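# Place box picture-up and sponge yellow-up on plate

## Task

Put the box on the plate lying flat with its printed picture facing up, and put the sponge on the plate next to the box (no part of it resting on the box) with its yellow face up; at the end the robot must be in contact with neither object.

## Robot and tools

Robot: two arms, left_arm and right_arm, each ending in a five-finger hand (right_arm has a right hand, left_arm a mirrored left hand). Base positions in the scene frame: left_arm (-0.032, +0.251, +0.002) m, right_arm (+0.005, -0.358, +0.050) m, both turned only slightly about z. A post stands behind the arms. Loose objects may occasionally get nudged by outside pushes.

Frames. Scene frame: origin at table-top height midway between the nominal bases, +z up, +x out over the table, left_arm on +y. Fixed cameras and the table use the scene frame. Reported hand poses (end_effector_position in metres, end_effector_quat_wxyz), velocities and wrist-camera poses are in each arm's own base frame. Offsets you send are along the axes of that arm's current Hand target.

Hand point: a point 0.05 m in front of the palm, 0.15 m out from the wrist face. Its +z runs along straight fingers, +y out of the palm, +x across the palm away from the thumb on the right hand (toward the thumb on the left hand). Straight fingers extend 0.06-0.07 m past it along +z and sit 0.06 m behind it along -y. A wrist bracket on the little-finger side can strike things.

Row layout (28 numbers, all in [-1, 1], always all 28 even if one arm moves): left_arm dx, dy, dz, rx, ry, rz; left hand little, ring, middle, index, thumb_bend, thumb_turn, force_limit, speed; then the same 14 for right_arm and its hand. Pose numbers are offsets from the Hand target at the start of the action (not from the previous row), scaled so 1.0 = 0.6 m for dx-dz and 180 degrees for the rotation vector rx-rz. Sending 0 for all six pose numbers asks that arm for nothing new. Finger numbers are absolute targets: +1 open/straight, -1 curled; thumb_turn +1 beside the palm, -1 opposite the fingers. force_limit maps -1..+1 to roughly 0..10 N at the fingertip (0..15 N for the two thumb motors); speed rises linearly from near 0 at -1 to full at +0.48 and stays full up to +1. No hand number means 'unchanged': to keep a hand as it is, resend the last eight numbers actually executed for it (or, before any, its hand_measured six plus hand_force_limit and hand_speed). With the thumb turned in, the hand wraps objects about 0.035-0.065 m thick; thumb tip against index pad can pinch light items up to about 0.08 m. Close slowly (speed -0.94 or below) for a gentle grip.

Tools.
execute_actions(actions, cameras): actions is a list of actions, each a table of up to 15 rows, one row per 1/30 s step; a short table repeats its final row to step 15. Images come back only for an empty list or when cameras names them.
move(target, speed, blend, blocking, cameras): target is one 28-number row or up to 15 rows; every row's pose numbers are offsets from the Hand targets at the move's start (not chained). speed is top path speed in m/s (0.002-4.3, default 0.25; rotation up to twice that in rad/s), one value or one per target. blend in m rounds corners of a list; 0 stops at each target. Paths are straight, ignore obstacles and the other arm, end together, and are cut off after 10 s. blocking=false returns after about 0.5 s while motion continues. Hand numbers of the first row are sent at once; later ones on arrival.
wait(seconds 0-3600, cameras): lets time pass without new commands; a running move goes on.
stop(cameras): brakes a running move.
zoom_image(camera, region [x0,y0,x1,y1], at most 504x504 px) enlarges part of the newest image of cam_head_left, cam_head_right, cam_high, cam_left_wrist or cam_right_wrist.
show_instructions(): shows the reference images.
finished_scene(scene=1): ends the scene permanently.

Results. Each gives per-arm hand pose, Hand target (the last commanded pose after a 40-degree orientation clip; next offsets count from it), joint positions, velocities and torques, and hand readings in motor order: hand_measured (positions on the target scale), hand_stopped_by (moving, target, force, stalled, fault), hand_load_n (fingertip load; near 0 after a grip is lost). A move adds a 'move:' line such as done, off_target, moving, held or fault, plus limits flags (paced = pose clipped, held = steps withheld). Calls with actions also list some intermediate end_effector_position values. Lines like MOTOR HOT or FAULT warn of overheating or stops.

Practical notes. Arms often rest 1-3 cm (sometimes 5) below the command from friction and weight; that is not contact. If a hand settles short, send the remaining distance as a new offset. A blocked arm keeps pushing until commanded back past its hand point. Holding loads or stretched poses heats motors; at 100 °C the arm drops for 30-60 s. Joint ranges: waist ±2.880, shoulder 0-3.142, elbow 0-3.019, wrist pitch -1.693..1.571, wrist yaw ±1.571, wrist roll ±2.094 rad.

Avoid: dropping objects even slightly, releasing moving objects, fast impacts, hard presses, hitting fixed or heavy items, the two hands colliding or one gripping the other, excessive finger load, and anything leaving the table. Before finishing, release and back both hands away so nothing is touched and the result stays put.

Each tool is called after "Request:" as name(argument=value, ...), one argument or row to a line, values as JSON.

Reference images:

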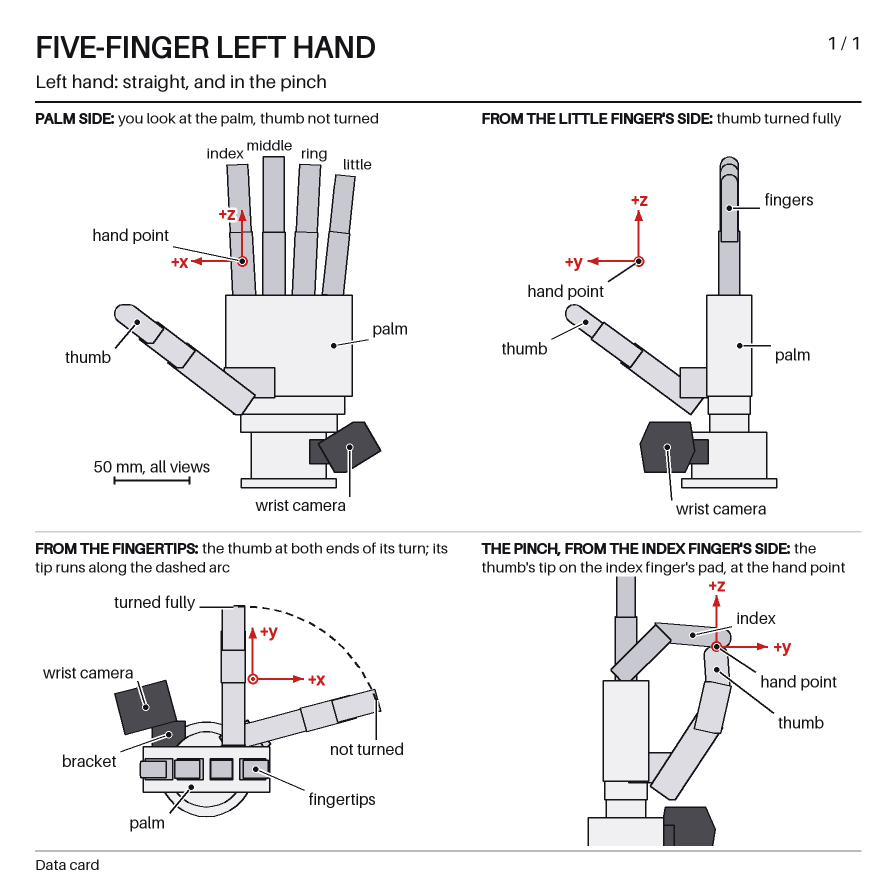

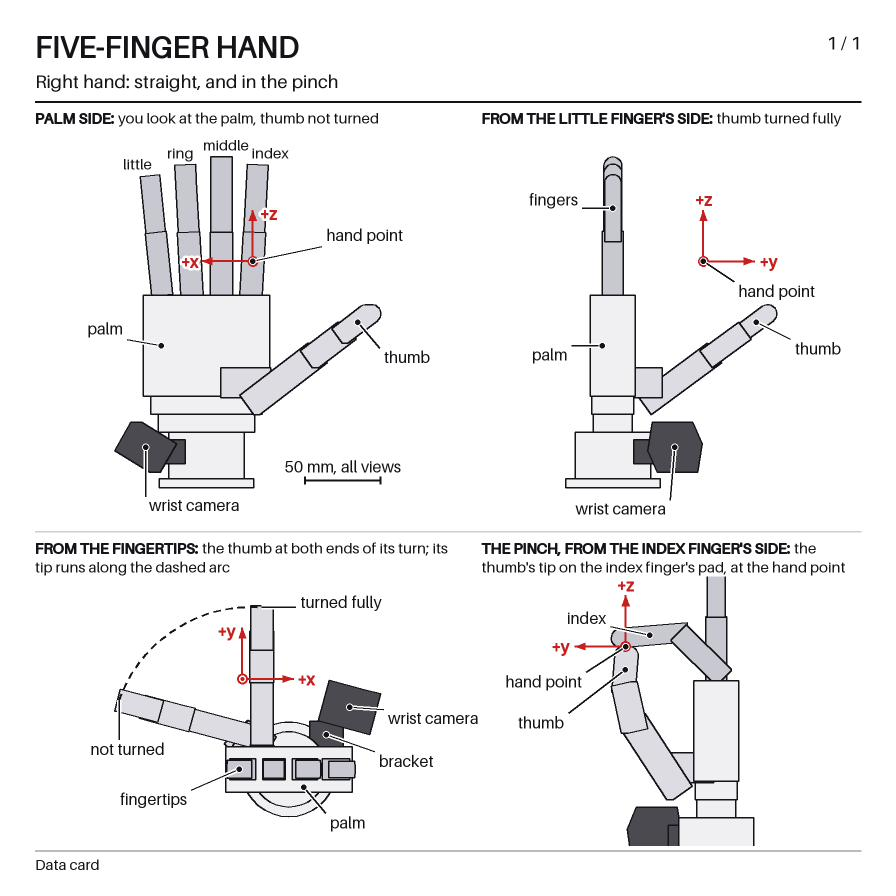

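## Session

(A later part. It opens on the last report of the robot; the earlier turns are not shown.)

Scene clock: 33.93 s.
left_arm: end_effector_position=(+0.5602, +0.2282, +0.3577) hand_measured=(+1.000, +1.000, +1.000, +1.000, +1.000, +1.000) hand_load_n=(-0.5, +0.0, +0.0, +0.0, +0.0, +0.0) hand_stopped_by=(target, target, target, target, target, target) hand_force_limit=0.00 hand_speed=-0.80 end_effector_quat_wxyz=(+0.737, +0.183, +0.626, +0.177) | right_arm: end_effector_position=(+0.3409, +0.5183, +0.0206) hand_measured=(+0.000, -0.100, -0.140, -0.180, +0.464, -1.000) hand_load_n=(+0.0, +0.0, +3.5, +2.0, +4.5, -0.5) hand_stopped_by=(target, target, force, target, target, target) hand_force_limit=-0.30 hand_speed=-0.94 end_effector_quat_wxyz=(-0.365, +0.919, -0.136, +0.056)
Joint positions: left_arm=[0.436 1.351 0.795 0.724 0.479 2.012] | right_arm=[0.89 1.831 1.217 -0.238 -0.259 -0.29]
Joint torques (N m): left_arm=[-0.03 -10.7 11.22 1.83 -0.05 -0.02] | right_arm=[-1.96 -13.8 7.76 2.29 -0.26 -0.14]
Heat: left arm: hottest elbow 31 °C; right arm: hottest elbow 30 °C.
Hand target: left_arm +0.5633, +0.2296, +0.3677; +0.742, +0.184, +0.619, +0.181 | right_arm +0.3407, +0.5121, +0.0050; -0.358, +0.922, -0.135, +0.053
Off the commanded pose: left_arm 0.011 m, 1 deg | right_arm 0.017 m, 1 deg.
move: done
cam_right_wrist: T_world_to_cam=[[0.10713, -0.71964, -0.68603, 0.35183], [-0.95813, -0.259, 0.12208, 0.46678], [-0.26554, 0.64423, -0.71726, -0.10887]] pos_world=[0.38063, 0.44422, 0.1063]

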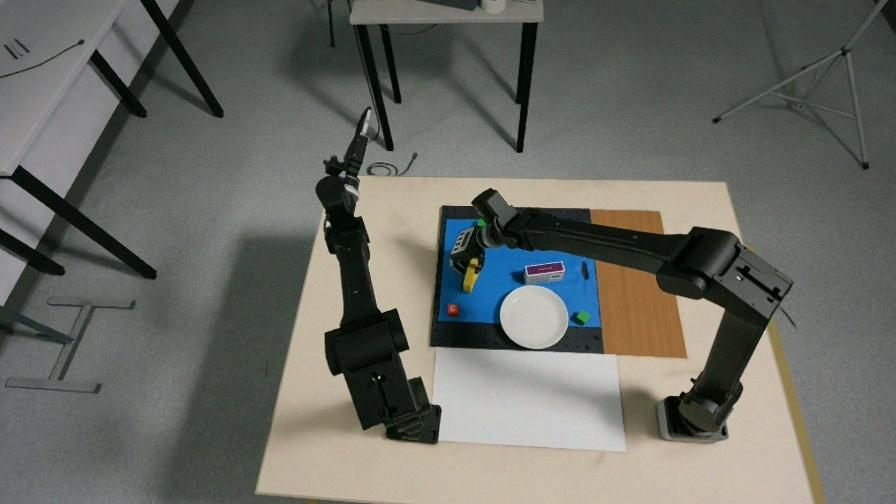

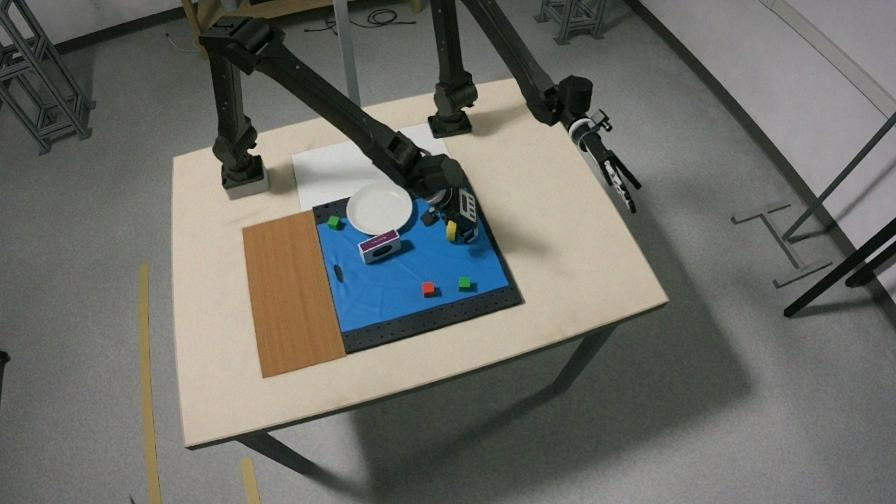

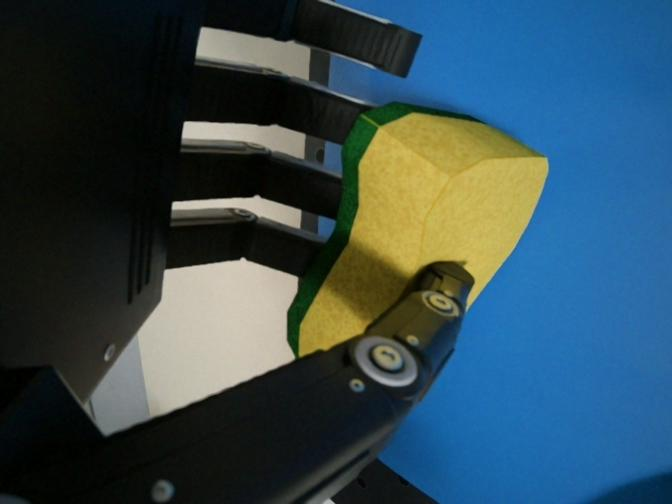

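Request:
move(
  target=[0,0,0,0,0,0,1,1,1,1,1,1,0,-0.8,0.0052,-0.1737,-0.2133,0,0,0,0.0,-0.1,-0.18,-0.18,0.46,-1,-0.3,-0.94],
  speed=0.12,
  cameras=["cam_head_left","cam_high","cam_right_wrist"],
)

Scene clock: 37.27 s.
left_arm: end_effector_position=(+0.5602, +0.2282, +0.3577) hand_measured=(+1.000, +1.000, +1.000, +1.000, +1.000, +1.000) hand_load_n=(+0.0, +0.0, +0.0, +0.0, +0.0, +0.0) hand_stopped_by=(target, target, target, target, target, target) hand_force_limit=0.00 hand_speed=-0.80 end_effector_quat_wxyz=(+0.737, +0.183, +0.626, +0.177) | right_arm: end_effector_position=(+0.3257, +0.4903, +0.1403) hand_measured=(+0.000, -0.100, -0.140, -0.180, +0.464, -1.000) hand_load_n=(+0.0, +0.0, +3.0, +2.0, +4.5, +0.0) hand_stopped_by=(target, target, force, target, target, target) hand_force_limit=-0.30 hand_speed=-0.94 end_effector_quat_wxyz=(-0.336, +0.930, -0.142, +0.038)
Joint positions: left_arm=[0.436 1.351 0.795 0.724 0.479 2.012] | right_arm=[0.879 1.65 1.342 -0.618 -0.266 -0.299]
Joint torques (N m): left_arm=[-0.09 -10.34 11.19 1.78 -0.04 -0.03] | right_arm=[-2.08 -14.39 14.39 1.16 -0.28 -0.13]
Heat: left arm: hottest elbow 31 °C; right arm: hottest elbow 31 °C.
Hand target: left_arm +0.5633, +0.2296, +0.3677; +0.742, +0.184, +0.619, +0.181 | right_arm +0.3408, +0.5022, +0.1699; -0.358, +0.922, -0.135, +0.053
Off the commanded pose: left_arm 0.011 m, 1 deg | right_arm 0.035 m, 3 deg.
move: off_target (right_arm)
cam_right_wrist: T_world_to_cam=[[0.07737, -0.75679, -0.64906, 0.43816], [-0.9511, -0.25128, 0.17961, 0.41616], [-0.29902, 0.60343, -0.73923, 0.02497]] pos_world=[0.36938, 0.4211, 0.22811]

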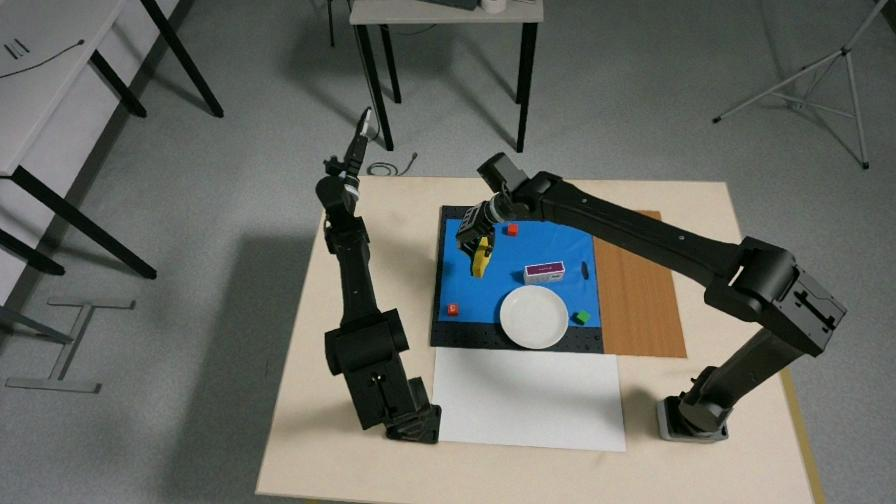

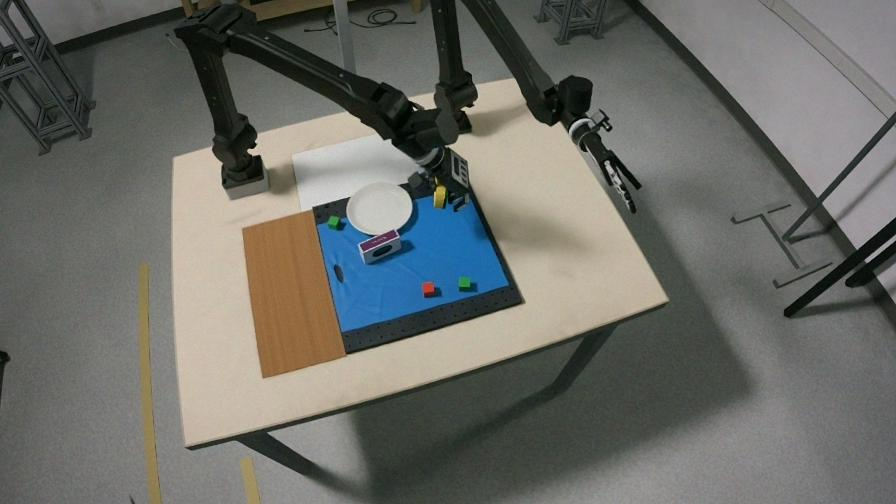

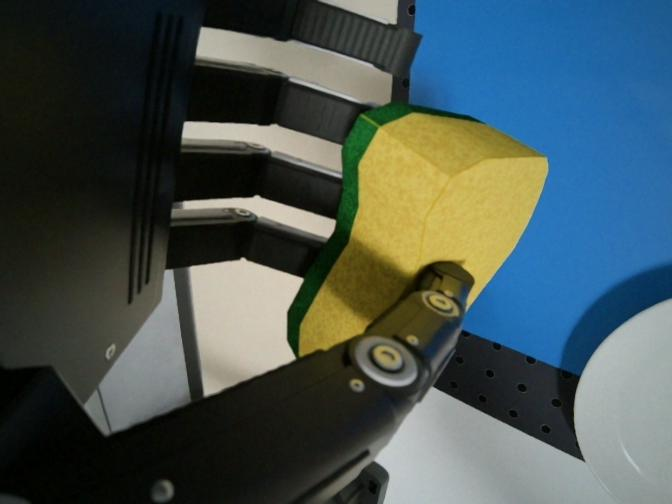

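Request:
move(
  target=[0,0,0,0,0,0,1,1,1,1,1,1,0,-0.8,-0.0755,0.255,-0.2335,-0.288,0.0361,0.1252,0.0,-0.1,-0.18,-0.18,0.46,-1,-0.3,-0.94],
  speed=0.15,
  cameras=["cam_head_left","cam_high","cam_right_wrist"],
)

Request:
zoom_image(
  camera="cam_head_left",
  region=[430, 200, 620, 360],
)

Request:
zoom_image(
  camera="cam_high",
  region=[300, 120, 530, 320],
)

Scene clock: 41.33 s.
left_arm: end_effector_position=(+0.5602, +0.2282, +0.3577) hand_measured=(+1.000, +1.000, +1.000, +1.000, +1.000, +1.000) hand_load_n=(+0.0, +0.0, +0.0, +0.0, +0.0, +0.0) hand_stopped_by=(target, target, target, target, target, target) hand_force_limit=0.00 hand_speed=-0.80 end_effector_quat_wxyz=(+0.737, +0.183, +0.626, +0.177) | right_arm: end_effector_position=(+0.2277, +0.3089, +0.1651) hand_measured=(+0.000, -0.100, -0.140, -0.180, +0.464, -1.000) hand_load_n=(+0.0, +0.0, +3.0, +2.5, +4.5, -0.5) hand_stopped_by=(target, target, force, target, target, target) hand_force_limit=-0.30 hand_speed=-0.94 end_effector_quat_wxyz=(+0.087, +0.940, -0.327, -0.034)
Joint positions: left_arm=[0.436 1.351 0.795 0.724 0.479 2.012] | right_arm=[0.863 1.653 1.428 -1.533 0 -0.038]
Joint torques (N m): left_arm=[-0.15 -10.46 11.25 1.83 -0.05 -0.03] | right_arm=[-2.08 -11.22 11.97 -0.77 0.25 0.03]
Heat: left arm: hottest elbow 31 °C; right arm: hottest elbow 31 °C.
Hand target: left_arm +0.5633, +0.2296, +0.3677; +0.742, +0.184, +0.619, +0.181 | right_arm +0.2379, +0.3164, +0.1698; +0.083, +0.938, -0.335, -0.030
Off the commanded pose: left_arm 0.011 m, 1 deg | right_arm 0.014 m, 1 deg.
move: off_target (right_arm)
cam_right_wrist: T_world_to_cam=[[-0.34248, -0.93094, 0.12669, 0.34588], [-0.7857, 0.35773, 0.50468, -0.00653], [-0.51515, 0.0733, -0.85396, 0.35545]] pos_world=[0.29644, 0.29828, 0.26301]

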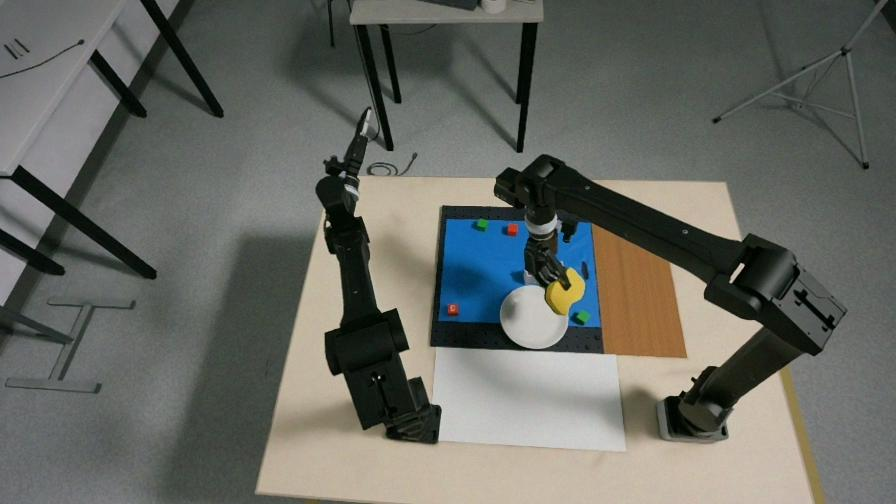

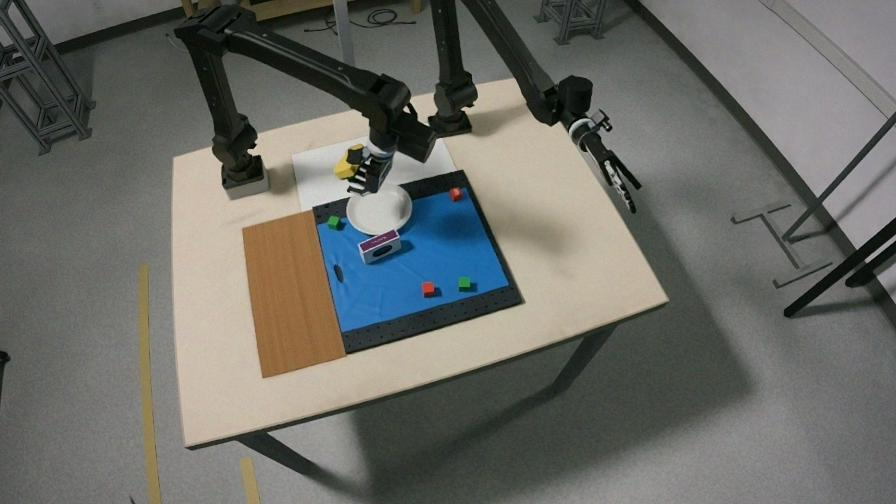

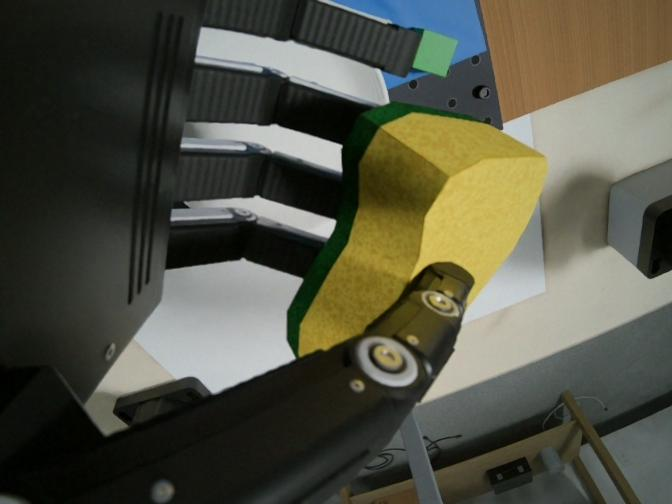

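Scaled by 2.653.

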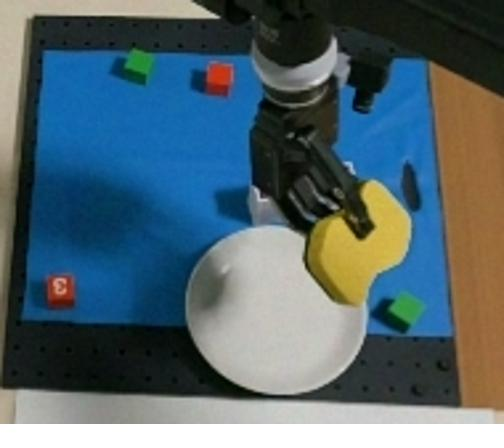

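Scaled by 2.191.

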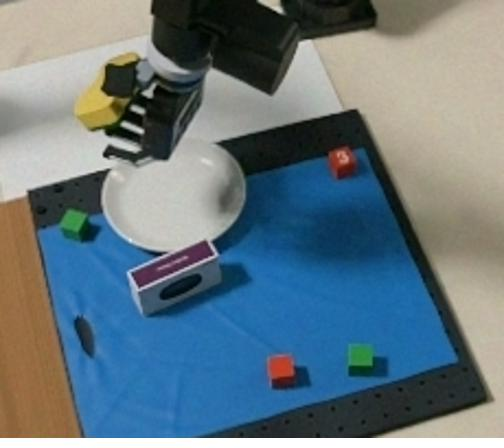

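Request:
zoom_image(
  camera="cam_right_wrist",
  region=[150, 0, 560, 400],
)

Scaled by 1.229 from the camera's image (finer frame: 960x720).

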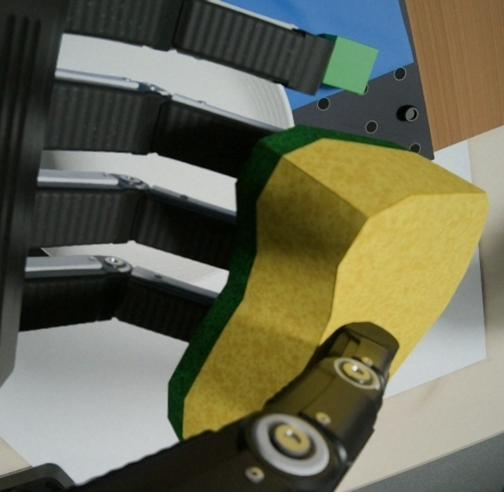

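Request:
move(
  target=[0,0,0,0,0,0,1,1,1,1,1,1,0,-0.8,-0.043,-0.0503,0.1772,0,0,0,0.0,-0.1,-0.18,-0.18,0.46,-1,-0.3,-0.94],
  speed=0.12,
  cameras=["cam_head_left","cam_high","cam_right_wrist"],
)

Request:
zoom_image(
  camera="cam_head_left",
  region=[490, 240, 620, 360],
)

Request:
zoom_image(
  camera="cam_high",
  region=[310, 140, 440, 260],
)

Scene clock: 44.13 s.
left_arm: end_effector_position=(+0.5602, +0.2282, +0.3577) hand_measured=(+1.000, +1.000, +1.000, +1.000, +1.000, +1.000) hand_load_n=(+0.0, +0.0, +0.0, +0.0, +0.0, +0.0) hand_stopped_by=(target, target, target, target, target, target) hand_force_limit=0.00 hand_speed=-0.80 end_effector_quat_wxyz=(+0.737, +0.183, +0.626, +0.177) | right_arm: end_effector_position=(+0.2293, +0.3411, +0.0677) hand_measured=(+0.000, -0.100, -0.140, -0.180, +0.464, -1.000) hand_load_n=(+0.0, +0.0, +3.5, +2.5, +4.0, -0.5) hand_stopped_by=(target, target, force, target, target, target) hand_force_limit=-0.30 hand_speed=-0.94 end_effector_quat_wxyz=(+0.077, +0.939, -0.333, -0.026)
Joint positions: left_arm=[0.436 1.351 0.795 0.724 0.479 2.012] | right_arm=[0.903 1.781 1.337 -1.289 -0.001 0.013]
Joint torques (N m): left_arm=[-0.21 -10.34 11.22 1.78 -0.06 -0.03] | right_arm=[-0.91 -12.81 7.49 0.09 -0.09 0]
Heat: left arm: hottest elbow 32 °C; right arm: hottest elbow 31 °C.
Hand target: left_arm +0.5633, +0.2296, +0.3677; +0.742, +0.184, +0.619, +0.181 | right_arm +0.2250, +0.3414, +0.0599; +0.083, +0.938, -0.335, -0.030
Off the commanded pose: left_arm 0.011 m, 1 deg | right_arm 0.009 m, 1 deg.
move: done
cam_right_wrist: T_world_to_cam=[[-0.35517, -0.92878, 0.10593, 0.39239], [-0.79264, 0.35929, 0.49258, 0.03427], [-0.49555, 0.09099, -0.8638, 0.26091]] pos_world=[0.29582, 0.32839, 0.16693]

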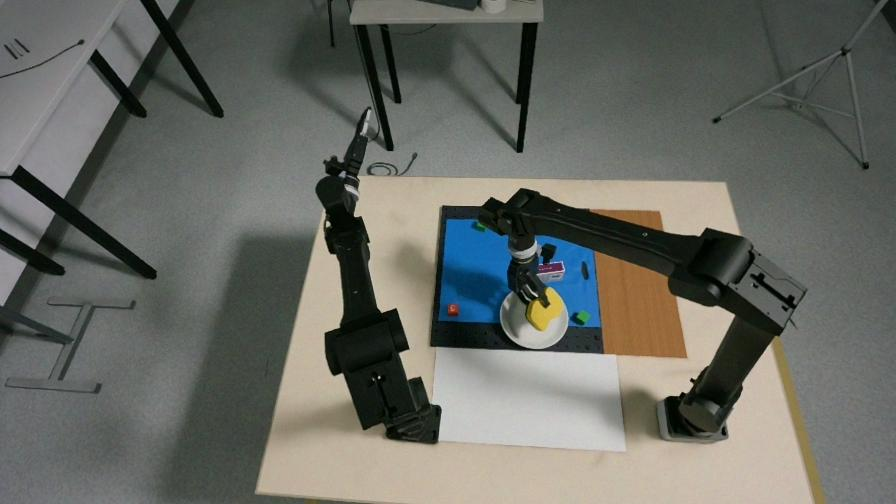

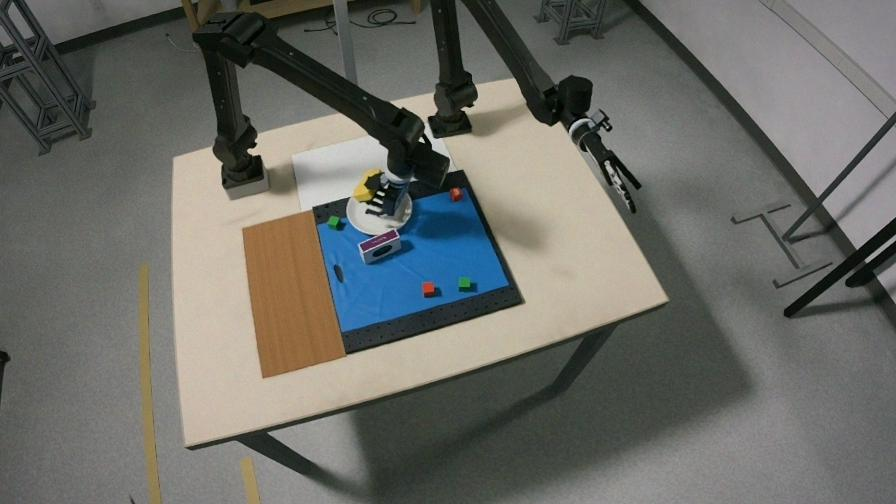

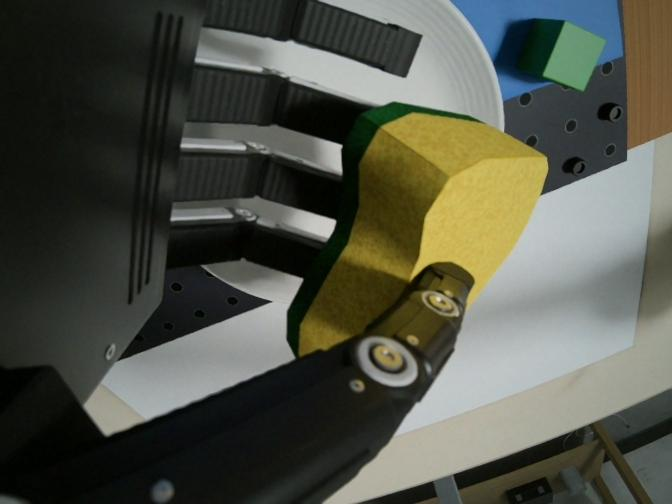

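Scaled by 3.877.

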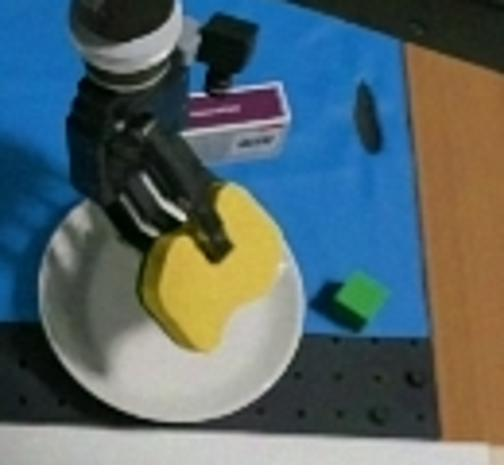

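Scaled by 3.877.

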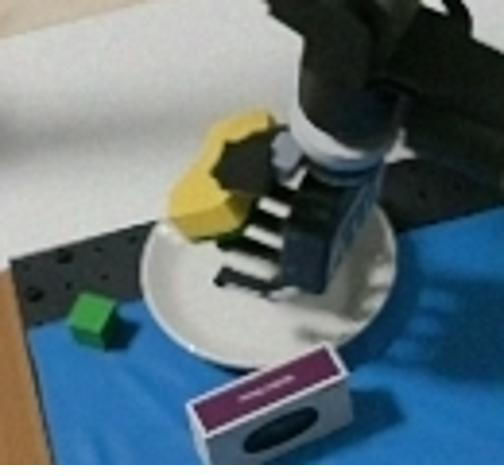

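Request:
move(
  target=[0,0,0,0,0,0,1,1,1,1,1,1,0,-0.8,0.0003,0.0045,0.0888,0,0,0,0.0,-0.1,-0.18,-0.18,0.46,-1,-0.3,-0.94],
  speed=0.06,
  cameras=["cam_head_left","cam_high","cam_right_wrist"],
)

Request:
zoom_image(
  camera="cam_head_left",
  region=[490, 240, 620, 360],
)

Request:
zoom_image(
  camera="cam_high",
  region=[310, 140, 440, 260],
)

Scene clock: 45.97 s.
left_arm: end_effector_position=(+0.5602, +0.2282, +0.3577) hand_measured=(+1.000, +1.000, +1.000, +1.000, +1.000, +1.000) hand_load_n=(+0.0, +0.0, +0.0, +0.0, +0.0, +0.0) hand_stopped_by=(target, target, target, target, target, target) hand_force_limit=0.00 hand_speed=-0.80 end_effector_quat_wxyz=(+0.737, +0.183, +0.626, +0.177) | right_arm: end_effector_position=(+0.2232, +0.3334, +0.0175) hand_measured=(+0.000, -0.100, -0.140, -0.180, +0.464, -1.000) hand_load_n=(+0.0, +0.0, +3.5, +2.0, +4.0, -0.5) hand_stopped_by=(target, target, force, target, target, target) hand_force_limit=-0.30 hand_speed=-0.94 end_effector_quat_wxyz=(+0.074, +0.940, -0.333, -0.025)
Joint positions: left_arm=[0.436 1.351 0.795 0.724 0.479 2.012] | right_arm=[0.903 1.818 1.243 -1.152 -0.001 0.014]
Joint torques (N m): left_arm=[-0.15 -10.4 11.23 1.78 -0.06 -0.02] | right_arm=[-0.85 -12.4 6.82 0.09 -0.09 0.03]
Heat: left arm: hottest elbow 32 °C; right arm: hottest elbow 31 °C.
Hand target: left_arm +0.5633, +0.2296, +0.3677; +0.742, +0.184, +0.619, +0.181 | right_arm +0.2174, +0.3320, +0.0079; +0.083, +0.938, -0.335, -0.030
Off the commanded pose: left_arm 0.011 m, 1 deg | right_arm 0.011 m, 1 deg.
move: off_target (right_arm)
cam_right_wrist: T_world_to_cam=[[-0.35628, -0.92896, 0.10051, 0.38875], [-0.79417, 0.35774, 0.49124, 0.05782], [-0.4923, 0.09519, -0.86521, 0.21303]] pos_world=[0.2893, 0.32017, 0.11683]

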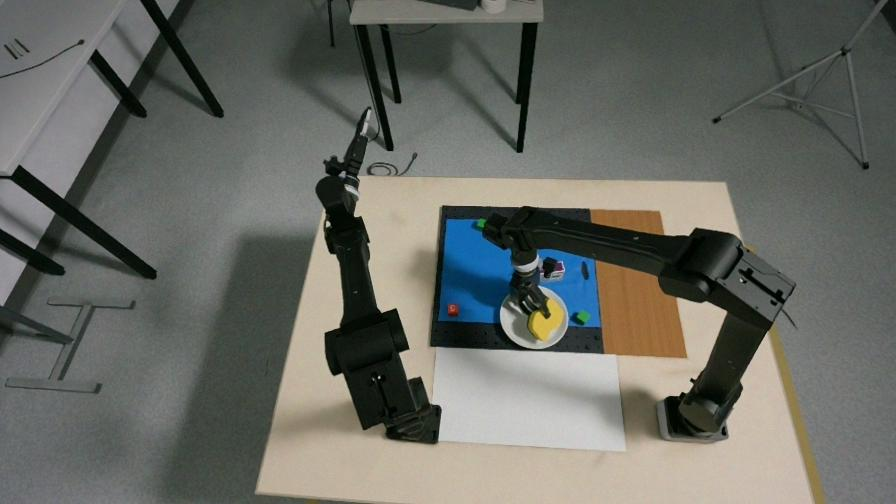

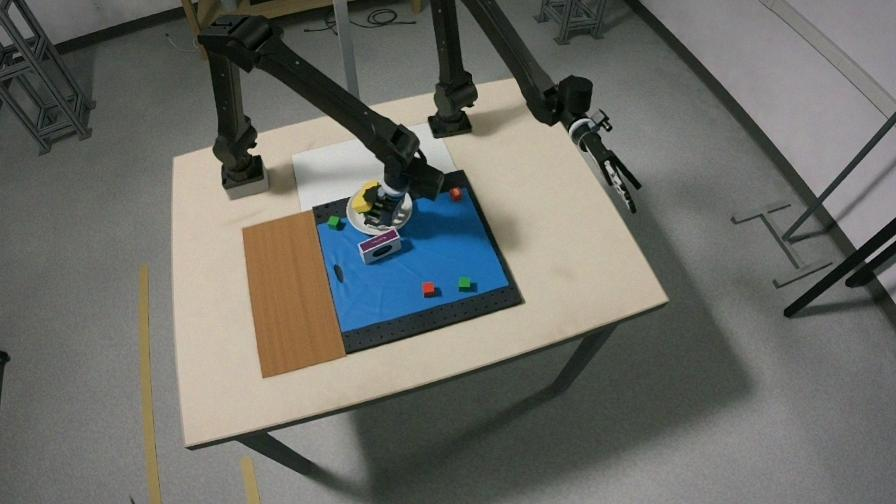

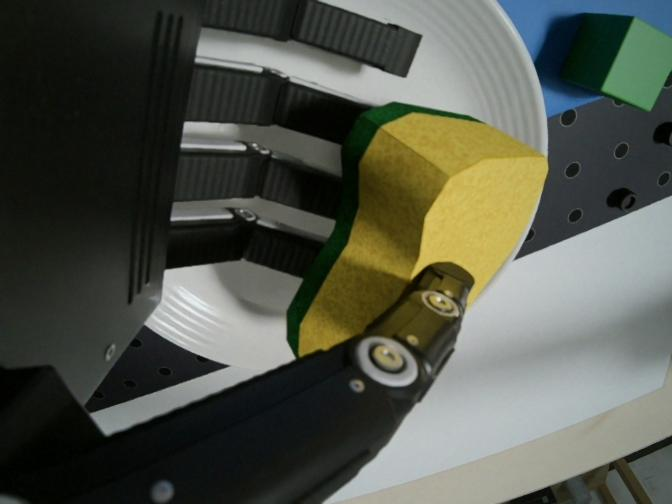

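Scaled by 3.877.

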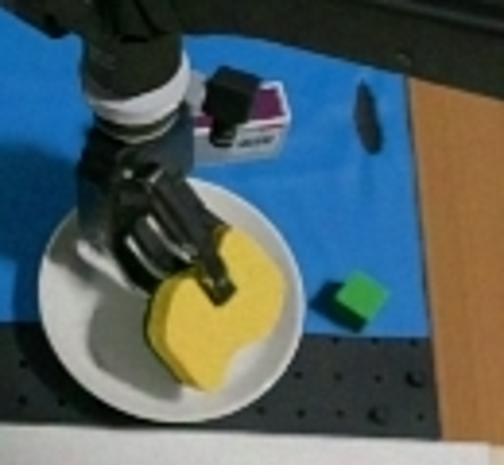

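Scaled by 3.877.

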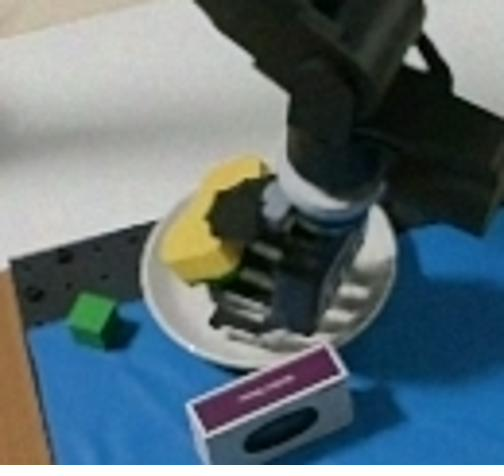

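Request:
move(
  target=[0,0,0,0,0,0,1,1,1,1,1,1,0,-0.8,0,-0.0035,0.0197,0,0,0,0.0,-0.1,-0.18,-0.18,0.46,-1,-0.3,-0.94],
  speed=0.05,
  cameras=["cam_head_left","cam_high","cam_right_wrist"],
)

Request:
zoom_image(
  camera="cam_head_left",
  region=[490, 240, 620, 360],
)

Request:
zoom_image(
  camera="cam_high",
  region=[310, 140, 440, 260],
)

Scene clock: 46.77 s.
left_arm: end_effector_position=(+0.5602, +0.2282, +0.3577) hand_measured=(+1.000, +1.000, +1.000, +1.000, +1.000, +1.000) hand_load_n=(-0.5, +0.0, +0.0, +0.0, +0.0, +0.0) hand_stopped_by=(target, target, target, target, target, target) hand_force_limit=0.00 hand_speed=-0.80 end_effector_quat_wxyz=(+0.737, +0.183, +0.626, +0.177) | right_arm: end_effector_position=(+0.2235, +0.3341, +0.0067) hand_measured=(+0.000, -0.100, -0.140, -0.180, +0.464, -1.000) hand_load_n=(-0.5, +0.0, +3.5, +2.5, +4.5, -0.5) hand_stopped_by=(target, target, force, target, target, target) hand_force_limit=-0.30 hand_speed=-0.94 end_effector_quat_wxyz=(+0.073, +0.939, -0.334, -0.025)
Joint positions: left_arm=[0.436 1.351 0.795 0.724 0.479 2.012] | right_arm=[0.903 1.834 1.233 -1.125 -0.001 0.015]
Joint torques (N m): left_arm=[-0.21 -10.46 11.21 1.81 -0.06 -0.02] | right_arm=[-0.91 -12.34 6.63 0.17 -0.07 0.05]
Heat: left arm: hottest elbow 32 °C; right arm: hottest elbow 31 °C.
Hand target: left_arm +0.5633, +0.2296, +0.3677; +0.742, +0.184, +0.619, +0.181 | right_arm +0.2175, +0.3321, -0.0039; +0.083, +0.938, -0.335, -0.030
Off the commanded pose: left_arm 0.011 m, 1 deg | right_arm 0.013 m, 1 deg.
move: off_target (right_arm)
cam_right_wrist: T_world_to_cam=[[-0.35709, -0.92884, 0.09865, 0.39078], [-0.79436, 0.35755, 0.49107, 0.06327], [-0.4914, 0.097, -0.86552, 0.20306]] pos_world=[0.28959, 0.32066, 0.10613]

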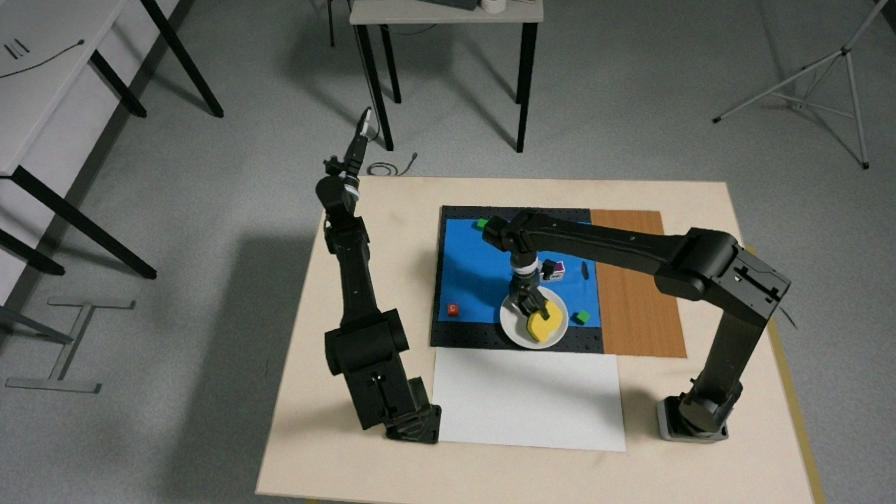

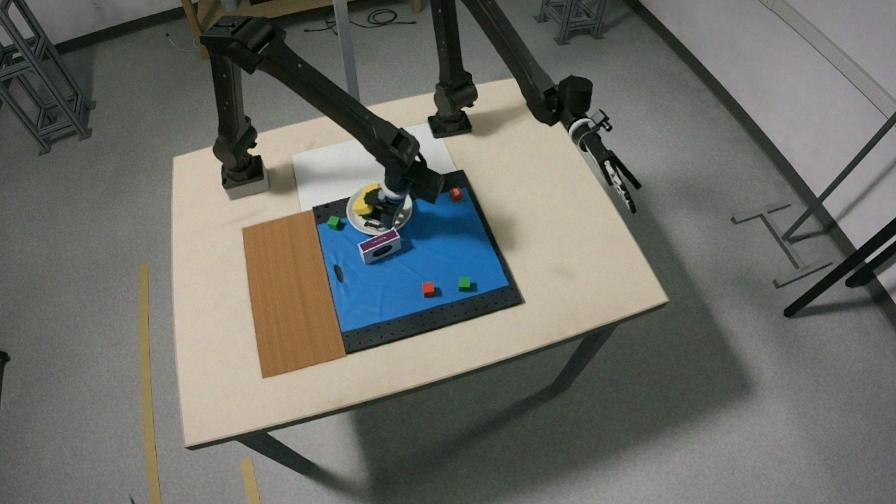

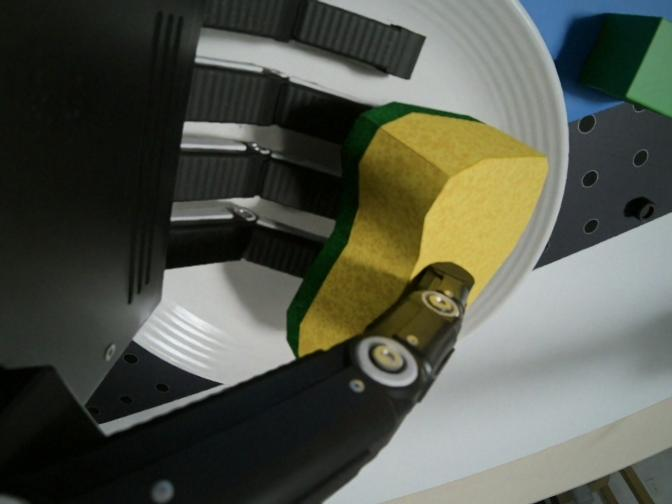

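Scaled by 3.877.

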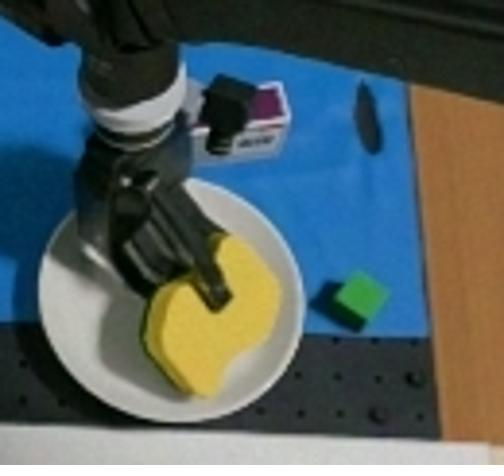

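Scaled by 3.877.

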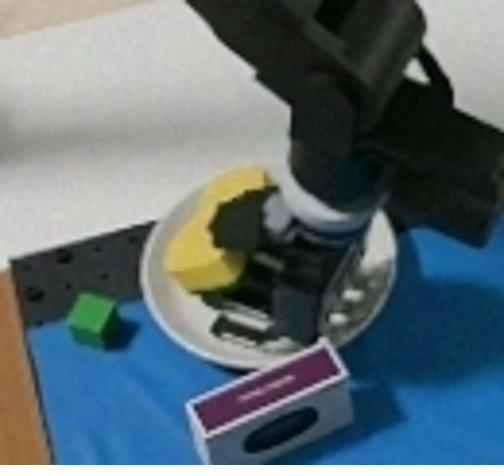

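Request:
move(
  target=[0,0,0,0,0,0,1,1,1,1,1,1,0,-0.8,0,-0.0025,0.0135,0,0,0,0.0,-0.1,-0.18,-0.18,0.46,-1,-0.3,-0.94],
  speed=0.04,
  cameras=["cam_head_left","cam_high","cam_right_wrist"],
)

Request:
zoom_image(
  camera="cam_head_left",
  region=[490, 240, 620, 360],
)

Request:
zoom_image(
  camera="cam_high",
  region=[310, 140, 440, 260],
)

Scene clock: 47.43 s.
left_arm: end_effector_position=(+0.5602, +0.2282, +0.3577) hand_measured=(+1.000, +1.000, +1.000, +1.000, +1.000, +1.000) hand_load_n=(+0.0, +0.0, +0.0, +0.0, +0.0, +0.0) hand_stopped_by=(target, target, target, target, target, target) hand_force_limit=0.00 hand_speed=-0.80 end_effector_quat_wxyz=(+0.737, +0.183, +0.626, +0.177) | right_arm: end_effector_position=(+0.2247, +0.3358, +0.0053) hand_measured=(+0.000, -0.100, -0.140, -0.180, +0.464, -1.000) hand_load_n=(-1.0, +0.0, +3.5, +2.5, +4.5, -0.5) hand_stopped_by=(target, target, force, target, target, target) hand_force_limit=-0.30 hand_speed=-0.94 end_effector_quat_wxyz=(+0.069, +0.939, -0.336, -0.024)
Joint positions: left_arm=[0.436 1.351 0.795 0.724 0.479 2.012] | right_arm=[0.903 1.835 1.232 -1.115 -0.001 0.018]
Joint torques (N m): left_arm=[-0.09 -10.34 11.23 1.77 -0.06 -0.03] | right_arm=[-0.91 -11.52 6.17 0.58 -0.06 0]
Heat: left arm: hottest elbow 32 °C; right arm: hottest elbow 31 °C.
Hand target: left_arm +0.5633, +0.2296, +0.3677; +0.742, +0.184, +0.619, +0.181 | right_arm +0.2175, +0.3320, -0.0123; +0.083, +0.938, -0.335, -0.030
Off the commanded pose: left_arm 0.011 m, 1 deg | right_arm 0.019 m, 2 deg.
move: off_target (right_arm)
cam_right_wrist: T_world_to_cam=[[-0.3608, -0.92821, 0.09082, 0.39356], [-0.79588, 0.3572, 0.48886, 0.06466], [-0.4862, 0.1041, -0.86762, 0.19869]] pos_world=[0.29006, 0.32152, 0.10503]

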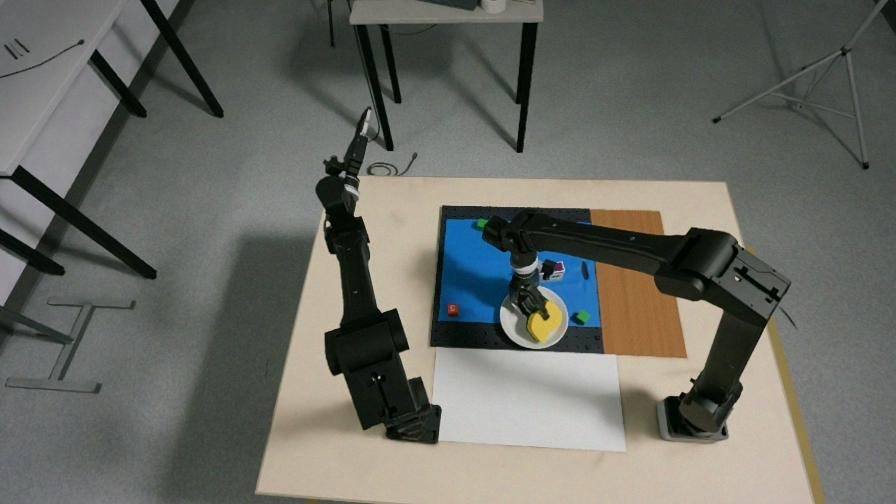

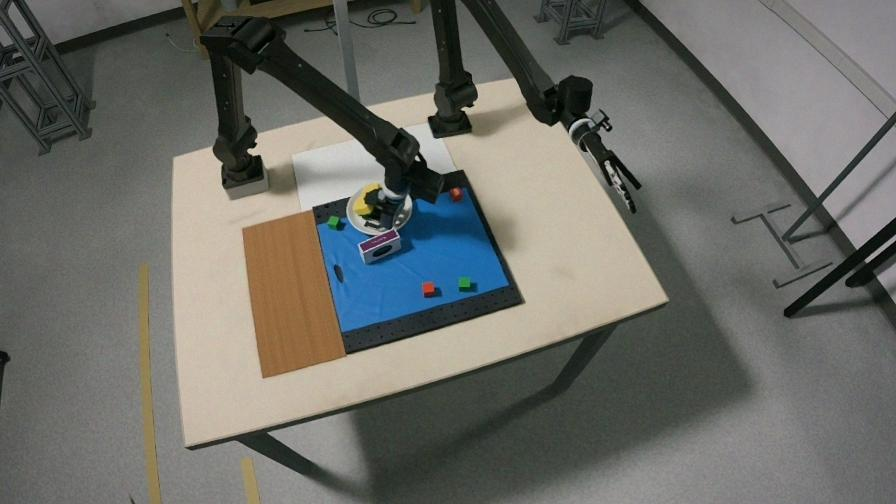

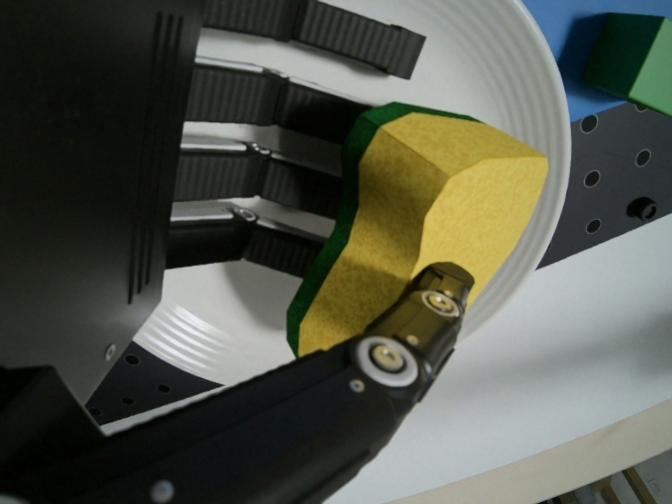

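Scaled by 3.877.

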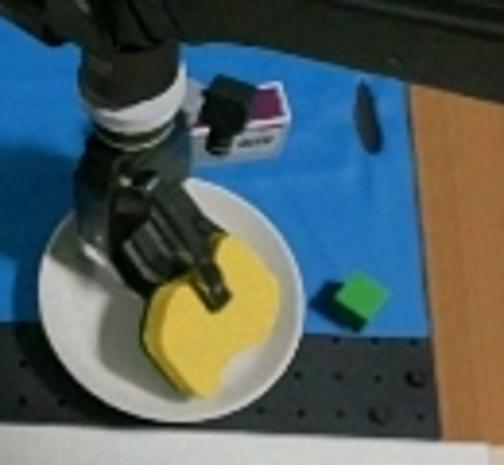

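Scaled by 3.877.

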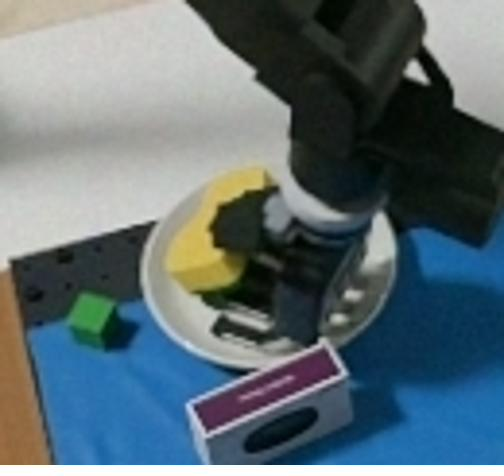

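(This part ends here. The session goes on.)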